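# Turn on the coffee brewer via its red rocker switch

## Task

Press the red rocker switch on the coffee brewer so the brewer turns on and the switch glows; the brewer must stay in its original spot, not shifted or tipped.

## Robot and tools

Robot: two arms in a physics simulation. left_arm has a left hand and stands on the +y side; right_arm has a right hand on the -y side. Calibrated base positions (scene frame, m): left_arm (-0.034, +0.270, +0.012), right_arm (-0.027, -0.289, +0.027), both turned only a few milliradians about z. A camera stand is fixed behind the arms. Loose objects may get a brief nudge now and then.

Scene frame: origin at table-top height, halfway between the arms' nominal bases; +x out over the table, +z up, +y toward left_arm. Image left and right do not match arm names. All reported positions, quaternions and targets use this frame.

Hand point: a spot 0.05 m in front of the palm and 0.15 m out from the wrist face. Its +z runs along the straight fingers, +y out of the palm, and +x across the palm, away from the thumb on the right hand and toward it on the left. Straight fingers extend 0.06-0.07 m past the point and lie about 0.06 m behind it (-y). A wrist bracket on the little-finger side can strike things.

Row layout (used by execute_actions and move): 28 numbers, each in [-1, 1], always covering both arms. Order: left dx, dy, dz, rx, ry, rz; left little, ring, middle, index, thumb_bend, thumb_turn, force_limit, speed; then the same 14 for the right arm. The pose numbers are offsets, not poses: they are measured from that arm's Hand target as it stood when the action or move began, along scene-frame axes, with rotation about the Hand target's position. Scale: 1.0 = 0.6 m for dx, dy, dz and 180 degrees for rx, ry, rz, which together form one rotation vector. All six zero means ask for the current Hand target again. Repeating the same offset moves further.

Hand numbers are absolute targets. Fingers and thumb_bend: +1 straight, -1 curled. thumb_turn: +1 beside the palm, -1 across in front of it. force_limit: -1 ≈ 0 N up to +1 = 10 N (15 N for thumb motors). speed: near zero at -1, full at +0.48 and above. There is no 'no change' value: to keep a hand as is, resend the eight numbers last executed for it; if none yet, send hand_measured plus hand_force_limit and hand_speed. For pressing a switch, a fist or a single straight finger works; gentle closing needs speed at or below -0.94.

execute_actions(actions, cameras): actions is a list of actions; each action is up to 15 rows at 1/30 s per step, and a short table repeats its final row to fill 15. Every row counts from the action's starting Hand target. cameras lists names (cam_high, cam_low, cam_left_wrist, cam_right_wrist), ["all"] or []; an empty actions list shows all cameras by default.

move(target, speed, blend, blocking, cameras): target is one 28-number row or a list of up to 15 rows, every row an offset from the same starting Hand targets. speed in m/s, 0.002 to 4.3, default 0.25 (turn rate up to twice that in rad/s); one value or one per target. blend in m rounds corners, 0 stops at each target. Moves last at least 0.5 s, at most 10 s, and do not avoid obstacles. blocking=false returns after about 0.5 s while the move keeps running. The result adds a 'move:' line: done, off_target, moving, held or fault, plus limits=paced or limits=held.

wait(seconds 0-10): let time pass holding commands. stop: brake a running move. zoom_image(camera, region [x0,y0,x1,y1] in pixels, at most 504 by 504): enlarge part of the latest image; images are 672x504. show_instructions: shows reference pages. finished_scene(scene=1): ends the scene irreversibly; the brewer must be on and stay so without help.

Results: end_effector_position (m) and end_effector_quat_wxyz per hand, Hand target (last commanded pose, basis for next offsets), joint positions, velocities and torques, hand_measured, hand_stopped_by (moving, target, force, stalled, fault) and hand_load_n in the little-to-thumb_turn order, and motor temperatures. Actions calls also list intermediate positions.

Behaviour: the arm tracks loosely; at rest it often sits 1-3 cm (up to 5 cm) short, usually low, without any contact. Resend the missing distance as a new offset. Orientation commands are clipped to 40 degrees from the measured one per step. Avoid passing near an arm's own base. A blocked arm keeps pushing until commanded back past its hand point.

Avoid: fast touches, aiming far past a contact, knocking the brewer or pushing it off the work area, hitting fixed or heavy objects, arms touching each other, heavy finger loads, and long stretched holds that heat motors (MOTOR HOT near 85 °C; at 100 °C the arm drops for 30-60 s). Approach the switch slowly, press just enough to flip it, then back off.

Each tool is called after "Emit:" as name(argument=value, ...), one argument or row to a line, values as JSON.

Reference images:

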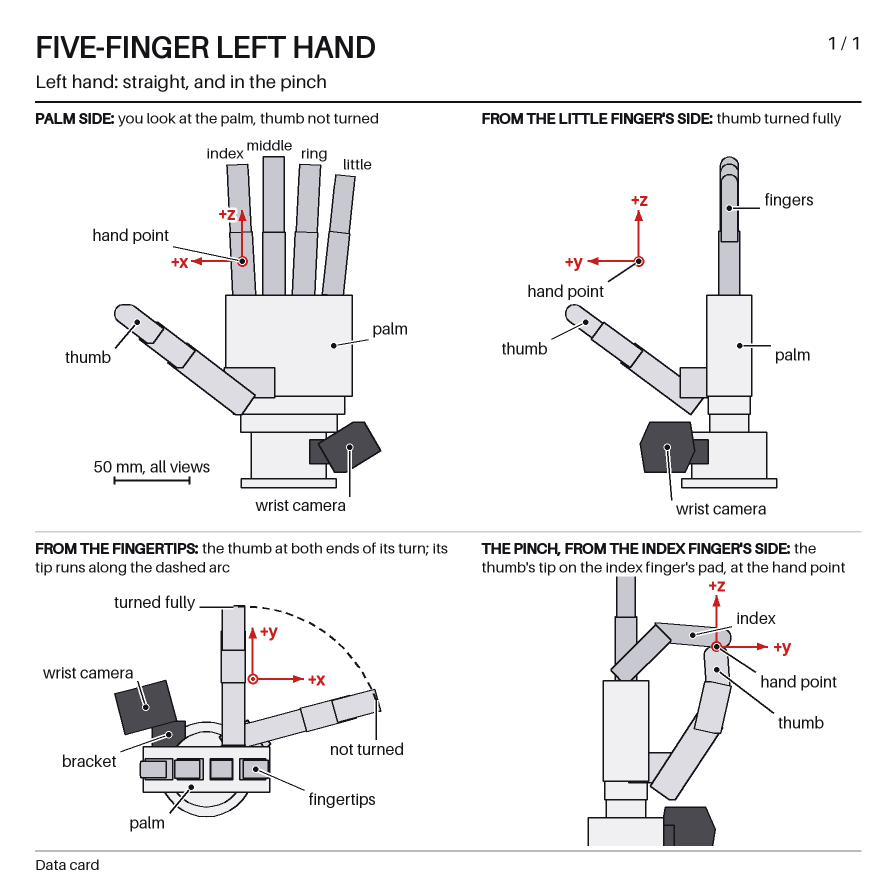

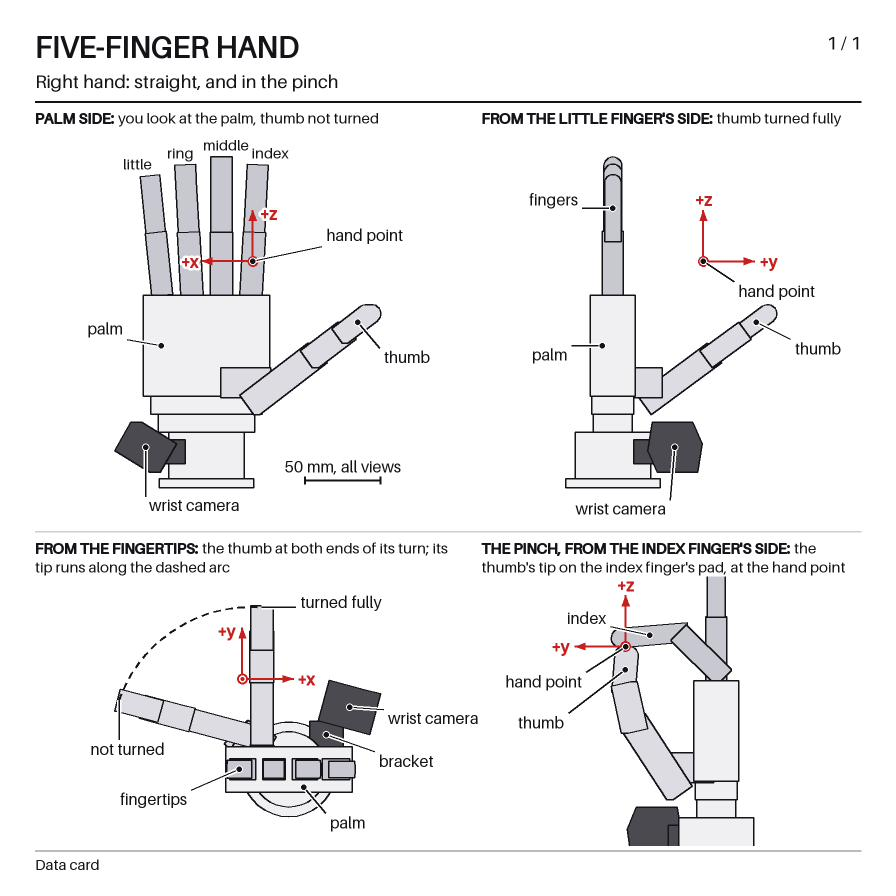

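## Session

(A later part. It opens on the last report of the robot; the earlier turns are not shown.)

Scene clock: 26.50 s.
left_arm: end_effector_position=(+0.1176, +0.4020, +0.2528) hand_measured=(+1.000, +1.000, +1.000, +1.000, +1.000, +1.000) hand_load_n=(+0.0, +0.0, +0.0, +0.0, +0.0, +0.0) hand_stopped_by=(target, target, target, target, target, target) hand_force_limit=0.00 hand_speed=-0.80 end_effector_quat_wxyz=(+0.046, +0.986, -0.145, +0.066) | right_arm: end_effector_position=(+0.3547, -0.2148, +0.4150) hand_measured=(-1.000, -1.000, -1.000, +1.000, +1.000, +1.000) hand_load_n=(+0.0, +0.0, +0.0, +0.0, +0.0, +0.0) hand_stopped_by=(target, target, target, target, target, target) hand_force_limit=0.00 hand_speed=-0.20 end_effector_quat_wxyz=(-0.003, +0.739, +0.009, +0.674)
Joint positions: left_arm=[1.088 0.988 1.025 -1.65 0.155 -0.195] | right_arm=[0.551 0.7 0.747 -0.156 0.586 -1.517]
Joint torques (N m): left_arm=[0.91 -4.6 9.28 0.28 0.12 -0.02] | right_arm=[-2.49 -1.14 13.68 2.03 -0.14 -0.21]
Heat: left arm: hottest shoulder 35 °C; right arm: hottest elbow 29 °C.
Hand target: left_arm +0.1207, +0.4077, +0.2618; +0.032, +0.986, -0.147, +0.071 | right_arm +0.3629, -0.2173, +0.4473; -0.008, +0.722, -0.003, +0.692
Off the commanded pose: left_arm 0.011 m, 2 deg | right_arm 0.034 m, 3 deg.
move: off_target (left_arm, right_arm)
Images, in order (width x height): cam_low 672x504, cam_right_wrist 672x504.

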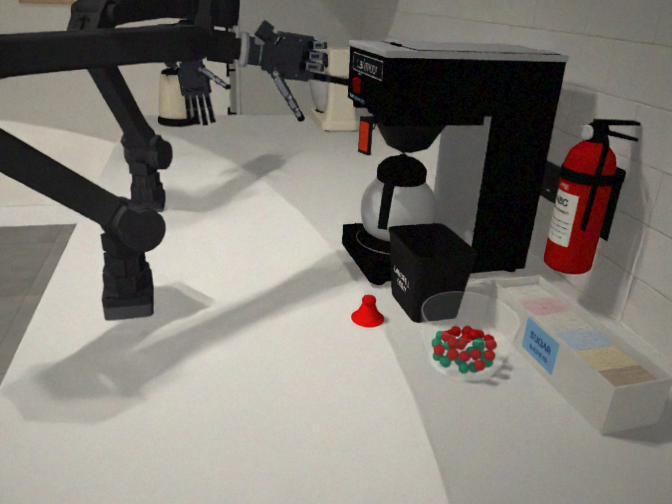

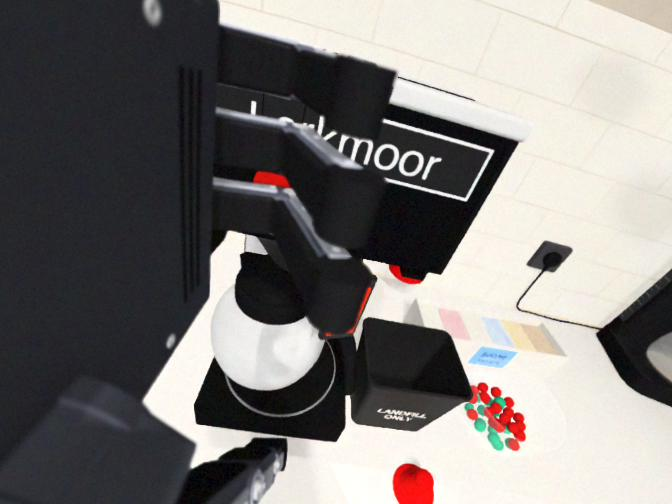

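Emit:
move(
  target=[0,0,0,0,0,0,1,1,1,1,1,1,0.0,-0.8,-0.006,-0.018,0.004,0,0,0,-1,-1,-1,1,1,1,0.0,-0.2],
  cameras=["cam_low","cam_right_wrist"],
  speed=0.08,
)

Emit:
zoom_image(
  camera="cam_low",
  region=[300, 30, 400, 110],
)

Scene clock: 27.70 s.
left_arm: end_effector_position=(+0.1176, +0.4020, +0.2528) hand_measured=(+1.000, +1.000, +1.000, +1.000, +1.000, +1.000) hand_load_n=(+0.0, +0.0, +0.0, +0.0, +0.0, +0.0) hand_stopped_by=(target, target, target, target, target, target) hand_force_limit=0.00 hand_speed=-0.80 end_effector_quat_wxyz=(+0.046, +0.986, -0.145, +0.066) | right_arm: end_effector_position=(+0.3585, -0.2210, +0.4151) hand_measured=(-1.000, -1.000, -1.000, +1.000, +1.000, +1.000) hand_load_n=(+0.0, +0.0, +0.0, +0.5, +0.0, +0.0) hand_stopped_by=(target, target, target, target, target, target) hand_force_limit=0.00 hand_speed=-0.20 end_effector_quat_wxyz=(-0.005, +0.739, +0.008, +0.674)
Joint positions: left_arm=[1.088 0.988 1.025 -1.65 0.155 -0.195] | right_arm=[0.519 0.699 0.748 -0.156 0.553 -1.517]
Joint torques (N m): left_arm=[0.91 -4.6 9.28 0.27 0.12 -0.02] | right_arm=[-2.61 -3.6 13.61 1.46 -0.17 -0.27]
Heat: left arm: hottest shoulder 35 °C; right arm: hottest elbow 29 °C.
Hand target: left_arm +0.1207, +0.4077, +0.2618; +0.032, +0.986, -0.147, +0.071 | right_arm +0.3593, -0.2281, +0.4497; -0.008, +0.722, -0.003, +0.692
Off the commanded pose: left_arm 0.011 m, 2 deg | right_arm 0.035 m, 3 deg.
move: off_target (left_arm, right_arm)
Images, in order (width x height): cam_low 672x504, cam_right_wrist 672x504.

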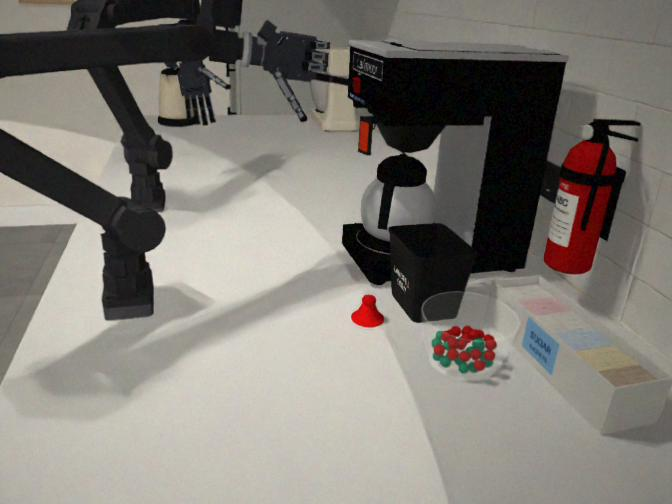

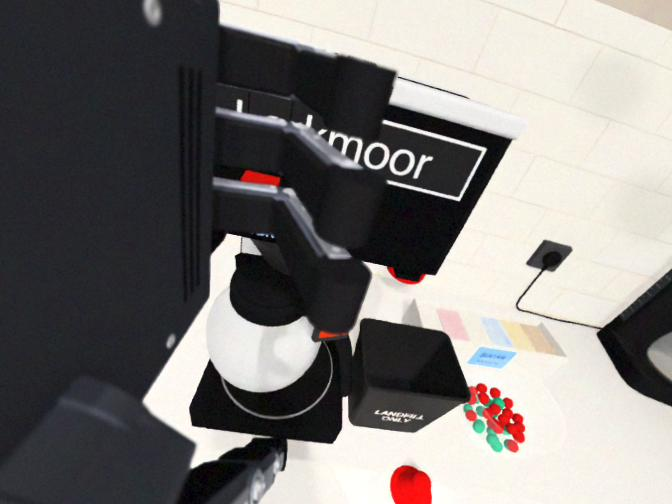

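Scaled by 5.040 from the camera's 672x504 image, which has a finer 960x720 frame.

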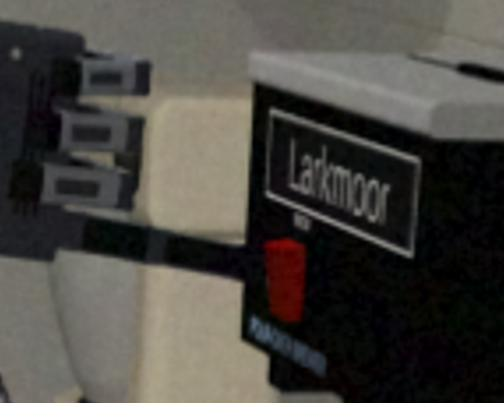

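Emit:
move(
  target=[0,0,0,0,0,0,1,1,1,1,1,1,0.0,-0.8,0.015,-0.003,0.0,0,0,0,-1,-1,-1,1,1,1,0.0,-0.2],
  cameras=["cam_low","cam_right_wrist"],
  speed=0.08,
)

Emit:
zoom_image(
  camera="cam_low",
  region=[300, 30, 400, 110],
)

Scene clock: 28.73 s.
left_arm: end_effector_position=(+0.1176, +0.4020, +0.2528) hand_measured=(+1.000, +1.000, +1.000, +1.000, +1.000, +1.000) hand_load_n=(+0.0, +0.0, +0.0, +0.0, +0.0, +0.0) hand_stopped_by=(target, target, target, target, target, target) hand_force_limit=0.00 hand_speed=-0.80 end_effector_quat_wxyz=(+0.046, +0.986, -0.145, +0.066) | right_arm: end_effector_position=(+0.3607, -0.2228, +0.4154) hand_measured=(-1.000, -1.000, -1.000, +1.000, +1.000, +1.000) hand_load_n=(+0.0, +0.0, +0.0, +0.0, +0.0, +0.0) hand_stopped_by=(target, target, target, target, target, target) hand_force_limit=0.00 hand_speed=-0.20 end_effector_quat_wxyz=(-0.008, +0.739, +0.010, +0.674)
Joint positions: left_arm=[1.088 0.988 1.025 -1.65 0.155 -0.195] | right_arm=[0.502 0.698 0.748 -0.156 0.529 -1.519]
Joint torques (N m): left_arm=[0.91 -4.66 9.26 0.27 0.12 -0.02] | right_arm=[-3.43 -1.38 13.96 1.78 -0.17 -0.26]
Heat: left arm: hottest shoulder 35 °C; right arm: hottest elbow 29 °C.
Hand target: left_arm +0.1207, +0.4077, +0.2618; +0.032, +0.986, -0.147, +0.071 | right_arm +0.3683, -0.2300, +0.4497; -0.008, +0.722, -0.003, +0.692
Off the commanded pose: left_arm 0.011 m, 2 deg | right_arm 0.036 m, 3 deg.
move: off_target (left_arm, right_arm)
Images, in order (width x height): cam_low 672x504, cam_right_wrist 672x504.

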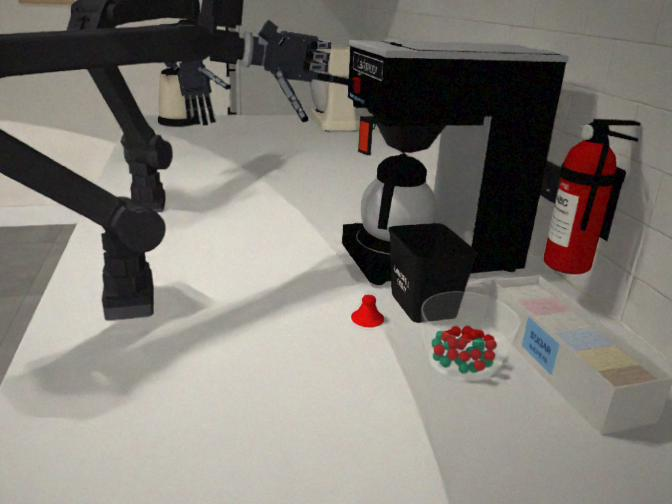

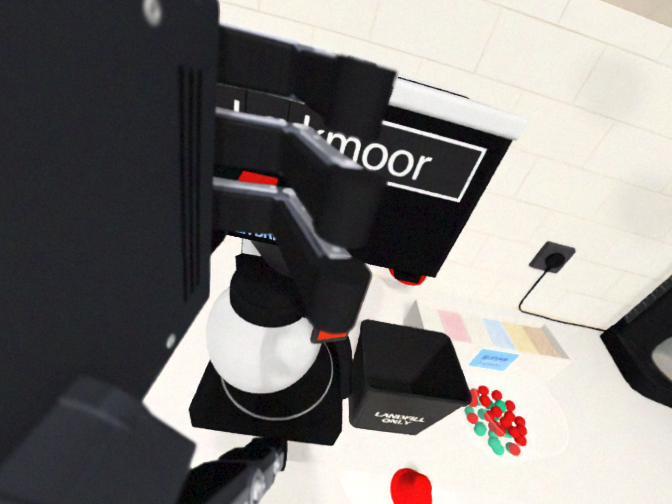

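Scaled by 5.040 from the camera's 672x504 image, which has a finer 960x720 frame.

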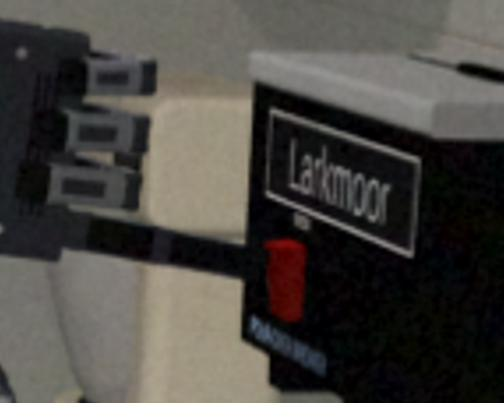

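Emit:
move(
  target=[0,0,0,0,0,0,1,1,1,1,1,1,0.0,-0.8,0.02,-0.002,0.002,0,0,0,-1,-1,-1,1,1,1,0.0,-0.2],
  cameras=["cam_low","cam_right_wrist"],
  speed=0.08,
)

Emit:
zoom_image(
  camera="cam_low",
  region=[300, 30, 400, 110],
)

Scene clock: 29.70 s.
left_arm: end_effector_position=(+0.1176, +0.4020, +0.2528) hand_measured=(+1.000, +1.000, +1.000, +1.000, +1.000, +1.000) hand_load_n=(+0.0, +0.0, +0.0, +0.0, +0.0, +0.0) hand_stopped_by=(target, target, target, target, target, target) hand_force_limit=0.00 hand_speed=-0.80 end_effector_quat_wxyz=(+0.046, +0.986, -0.145, +0.066) | right_arm: end_effector_position=(+0.3652, -0.2259, +0.4183) hand_measured=(-1.000, -1.000, -1.000, +1.000, +1.000, +1.000) hand_load_n=(+0.0, +0.0, +0.0, -0.5, +0.0, +0.0) hand_stopped_by=(target, target, target, target, target, target) hand_force_limit=0.00 hand_speed=-0.20 end_effector_quat_wxyz=(-0.010, +0.738, +0.011, +0.675)
Joint positions: left_arm=[1.088 0.988 1.025 -1.65 0.155 -0.195] | right_arm=[0.478 0.704 0.756 -0.155 0.502 -1.521]
Joint torques (N m): left_arm=[0.91 -4.6 9.26 0.27 0.12 -0.02] | right_arm=[-3.72 0.03 14.42 2.32 -0.26 -0.26]
Heat: left arm: hottest shoulder 35 °C; right arm: hottest elbow 29 °C.
Hand target: left_arm +0.1207, +0.4077, +0.2618; +0.032, +0.986, -0.147, +0.071 | right_arm +0.3802, -0.2311, +0.4511; -0.008, +0.722, -0.003, +0.692
Off the commanded pose: left_arm 0.011 m, 2 deg | right_arm 0.036 m, 3 deg.
move: off_target (left_arm, right_arm)
Images, in order (width x height): cam_low 672x504, cam_right_wrist 672x504.

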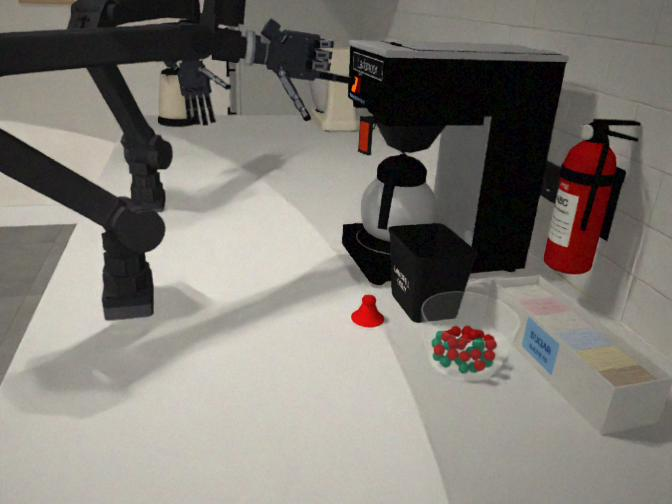

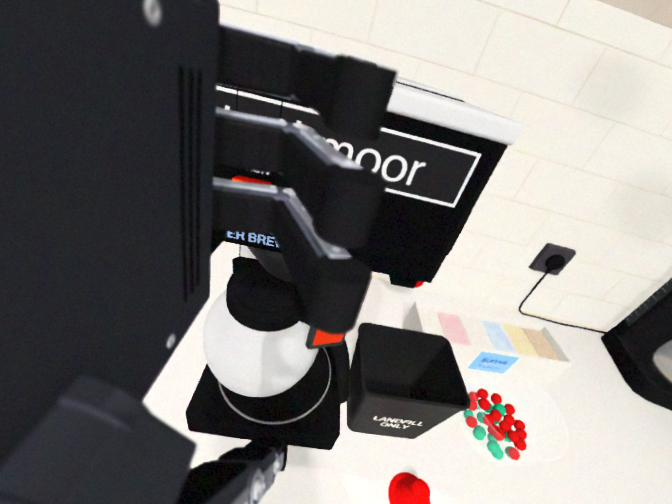

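Scaled by 5.040 from the camera's 672x504 image, which has a finer 960x720 frame.

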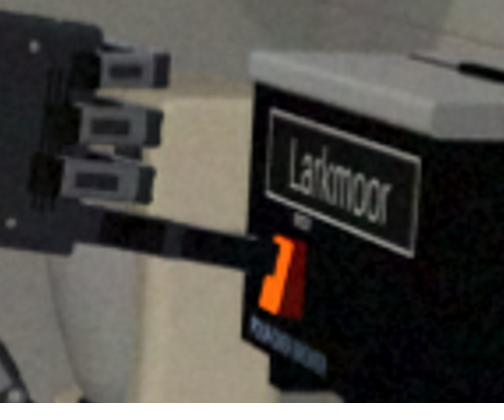

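Emit:
move(
  target=[0,0,0,0,0,0,1,1,1,1,1,1,0.0,-0.8,-0.15,0.0,0.0,0,0,0,-1,-1,-1,1,1,1,0.0,-0.2],
  cameras=["cam_low","cam_high","cam_right_wrist"],
  speed=0.15,
)

Emit:
zoom_image(
  camera="cam_low",
  region=[300, 30, 400, 110],
)

Scene clock: 31.17 s.
left_arm: end_effector_position=(+0.1176, +0.4020, +0.2528) hand_measured=(+1.000, +1.000, +1.000, +1.000, +1.000, +1.000) hand_load_n=(-0.5, +0.0, +0.0, +0.0, +0.0, +0.0) hand_stopped_by=(target, target, target, target, target, target) hand_force_limit=0.00 hand_speed=-0.80 end_effector_quat_wxyz=(+0.046, +0.986, -0.145, +0.066) | right_arm: end_effector_position=(+0.2930, -0.2347, +0.4503) hand_measured=(-1.000, -1.000, -1.000, +1.000, +1.000, +1.000) hand_load_n=(+0.0, +0.0, +0.0, +0.0, +0.0, +0.0) hand_stopped_by=(target, target, target, target, target, target) hand_force_limit=0.00 hand_speed=-0.20 end_effector_quat_wxyz=(-0.002, +0.721, -0.006, +0.693)
Joint positions: left_arm=[1.088 0.988 1.025 -1.65 0.155 -0.195] | right_arm=[0.681 0.519 0.756 -0.292 0.741 -1.521]
Joint torques (N m): left_arm=[0.91 -4.6 9.26 0.28 0.12 -0.02] | right_arm=[-0.67 -0.26 9.2 1.02 0.13 -0.1]
Heat: left arm: hottest shoulder 35 °C; right arm: hottest elbow 29 °C.
Hand target: left_arm +0.1207, +0.4077, +0.2618; +0.032, +0.986, -0.147, +0.071 | right_arm +0.2903, -0.2312, +0.4511; -0.008, +0.722, -0.003, +0.692
Off the commanded pose: left_arm 0.011 m, 2 deg | right_arm 0.005 m, 1 deg.
move: off_target (left_arm)
Images, in order (width x height): cam_high 672x504, cam_low 672x504, cam_right_wrist 672x504.

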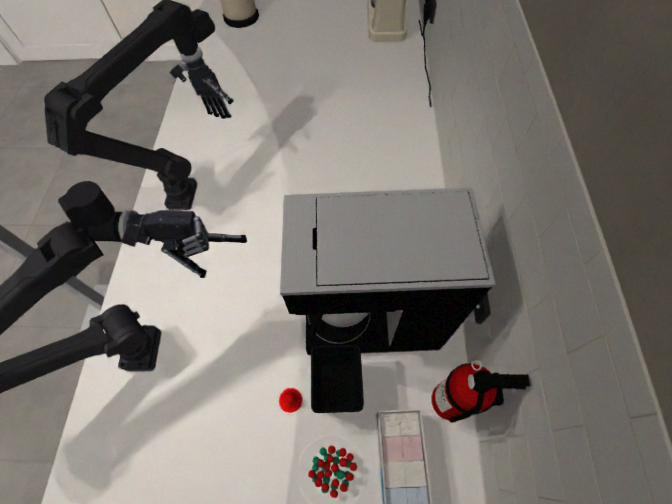

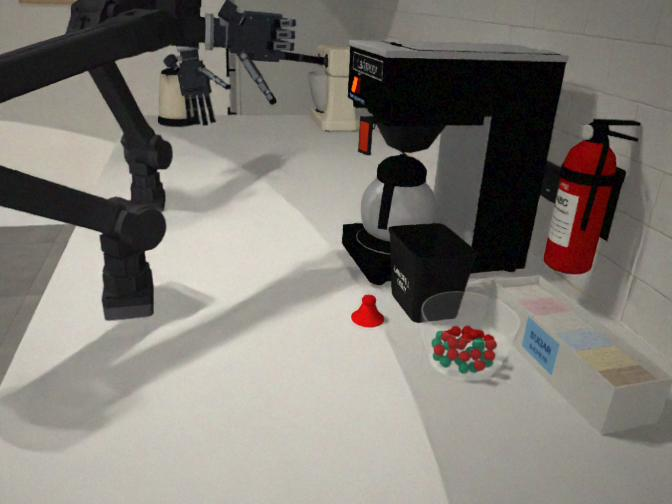

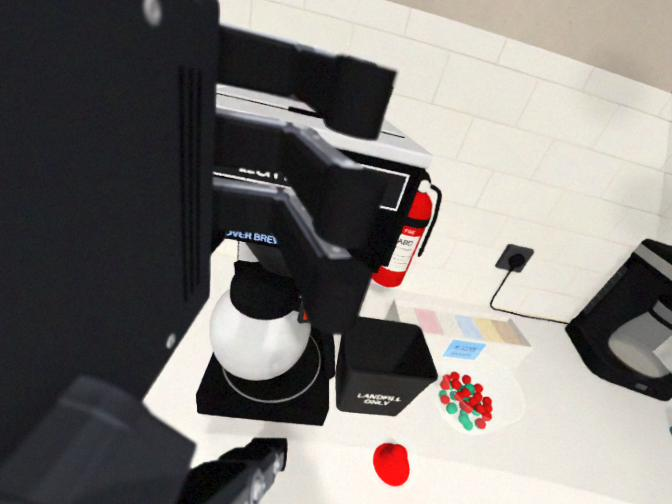

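Scaled by 5.040 from the camera's 672x504 image, which has a finer 960x720 frame.

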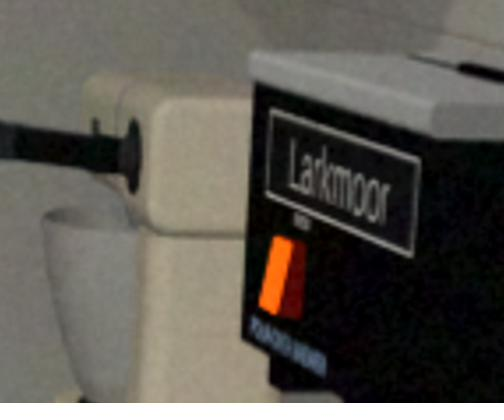

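The switch is lit and stays lit, and the brewer hasn't moved.

Emit:
finished_scene(
)

The scene is finished: the task was done.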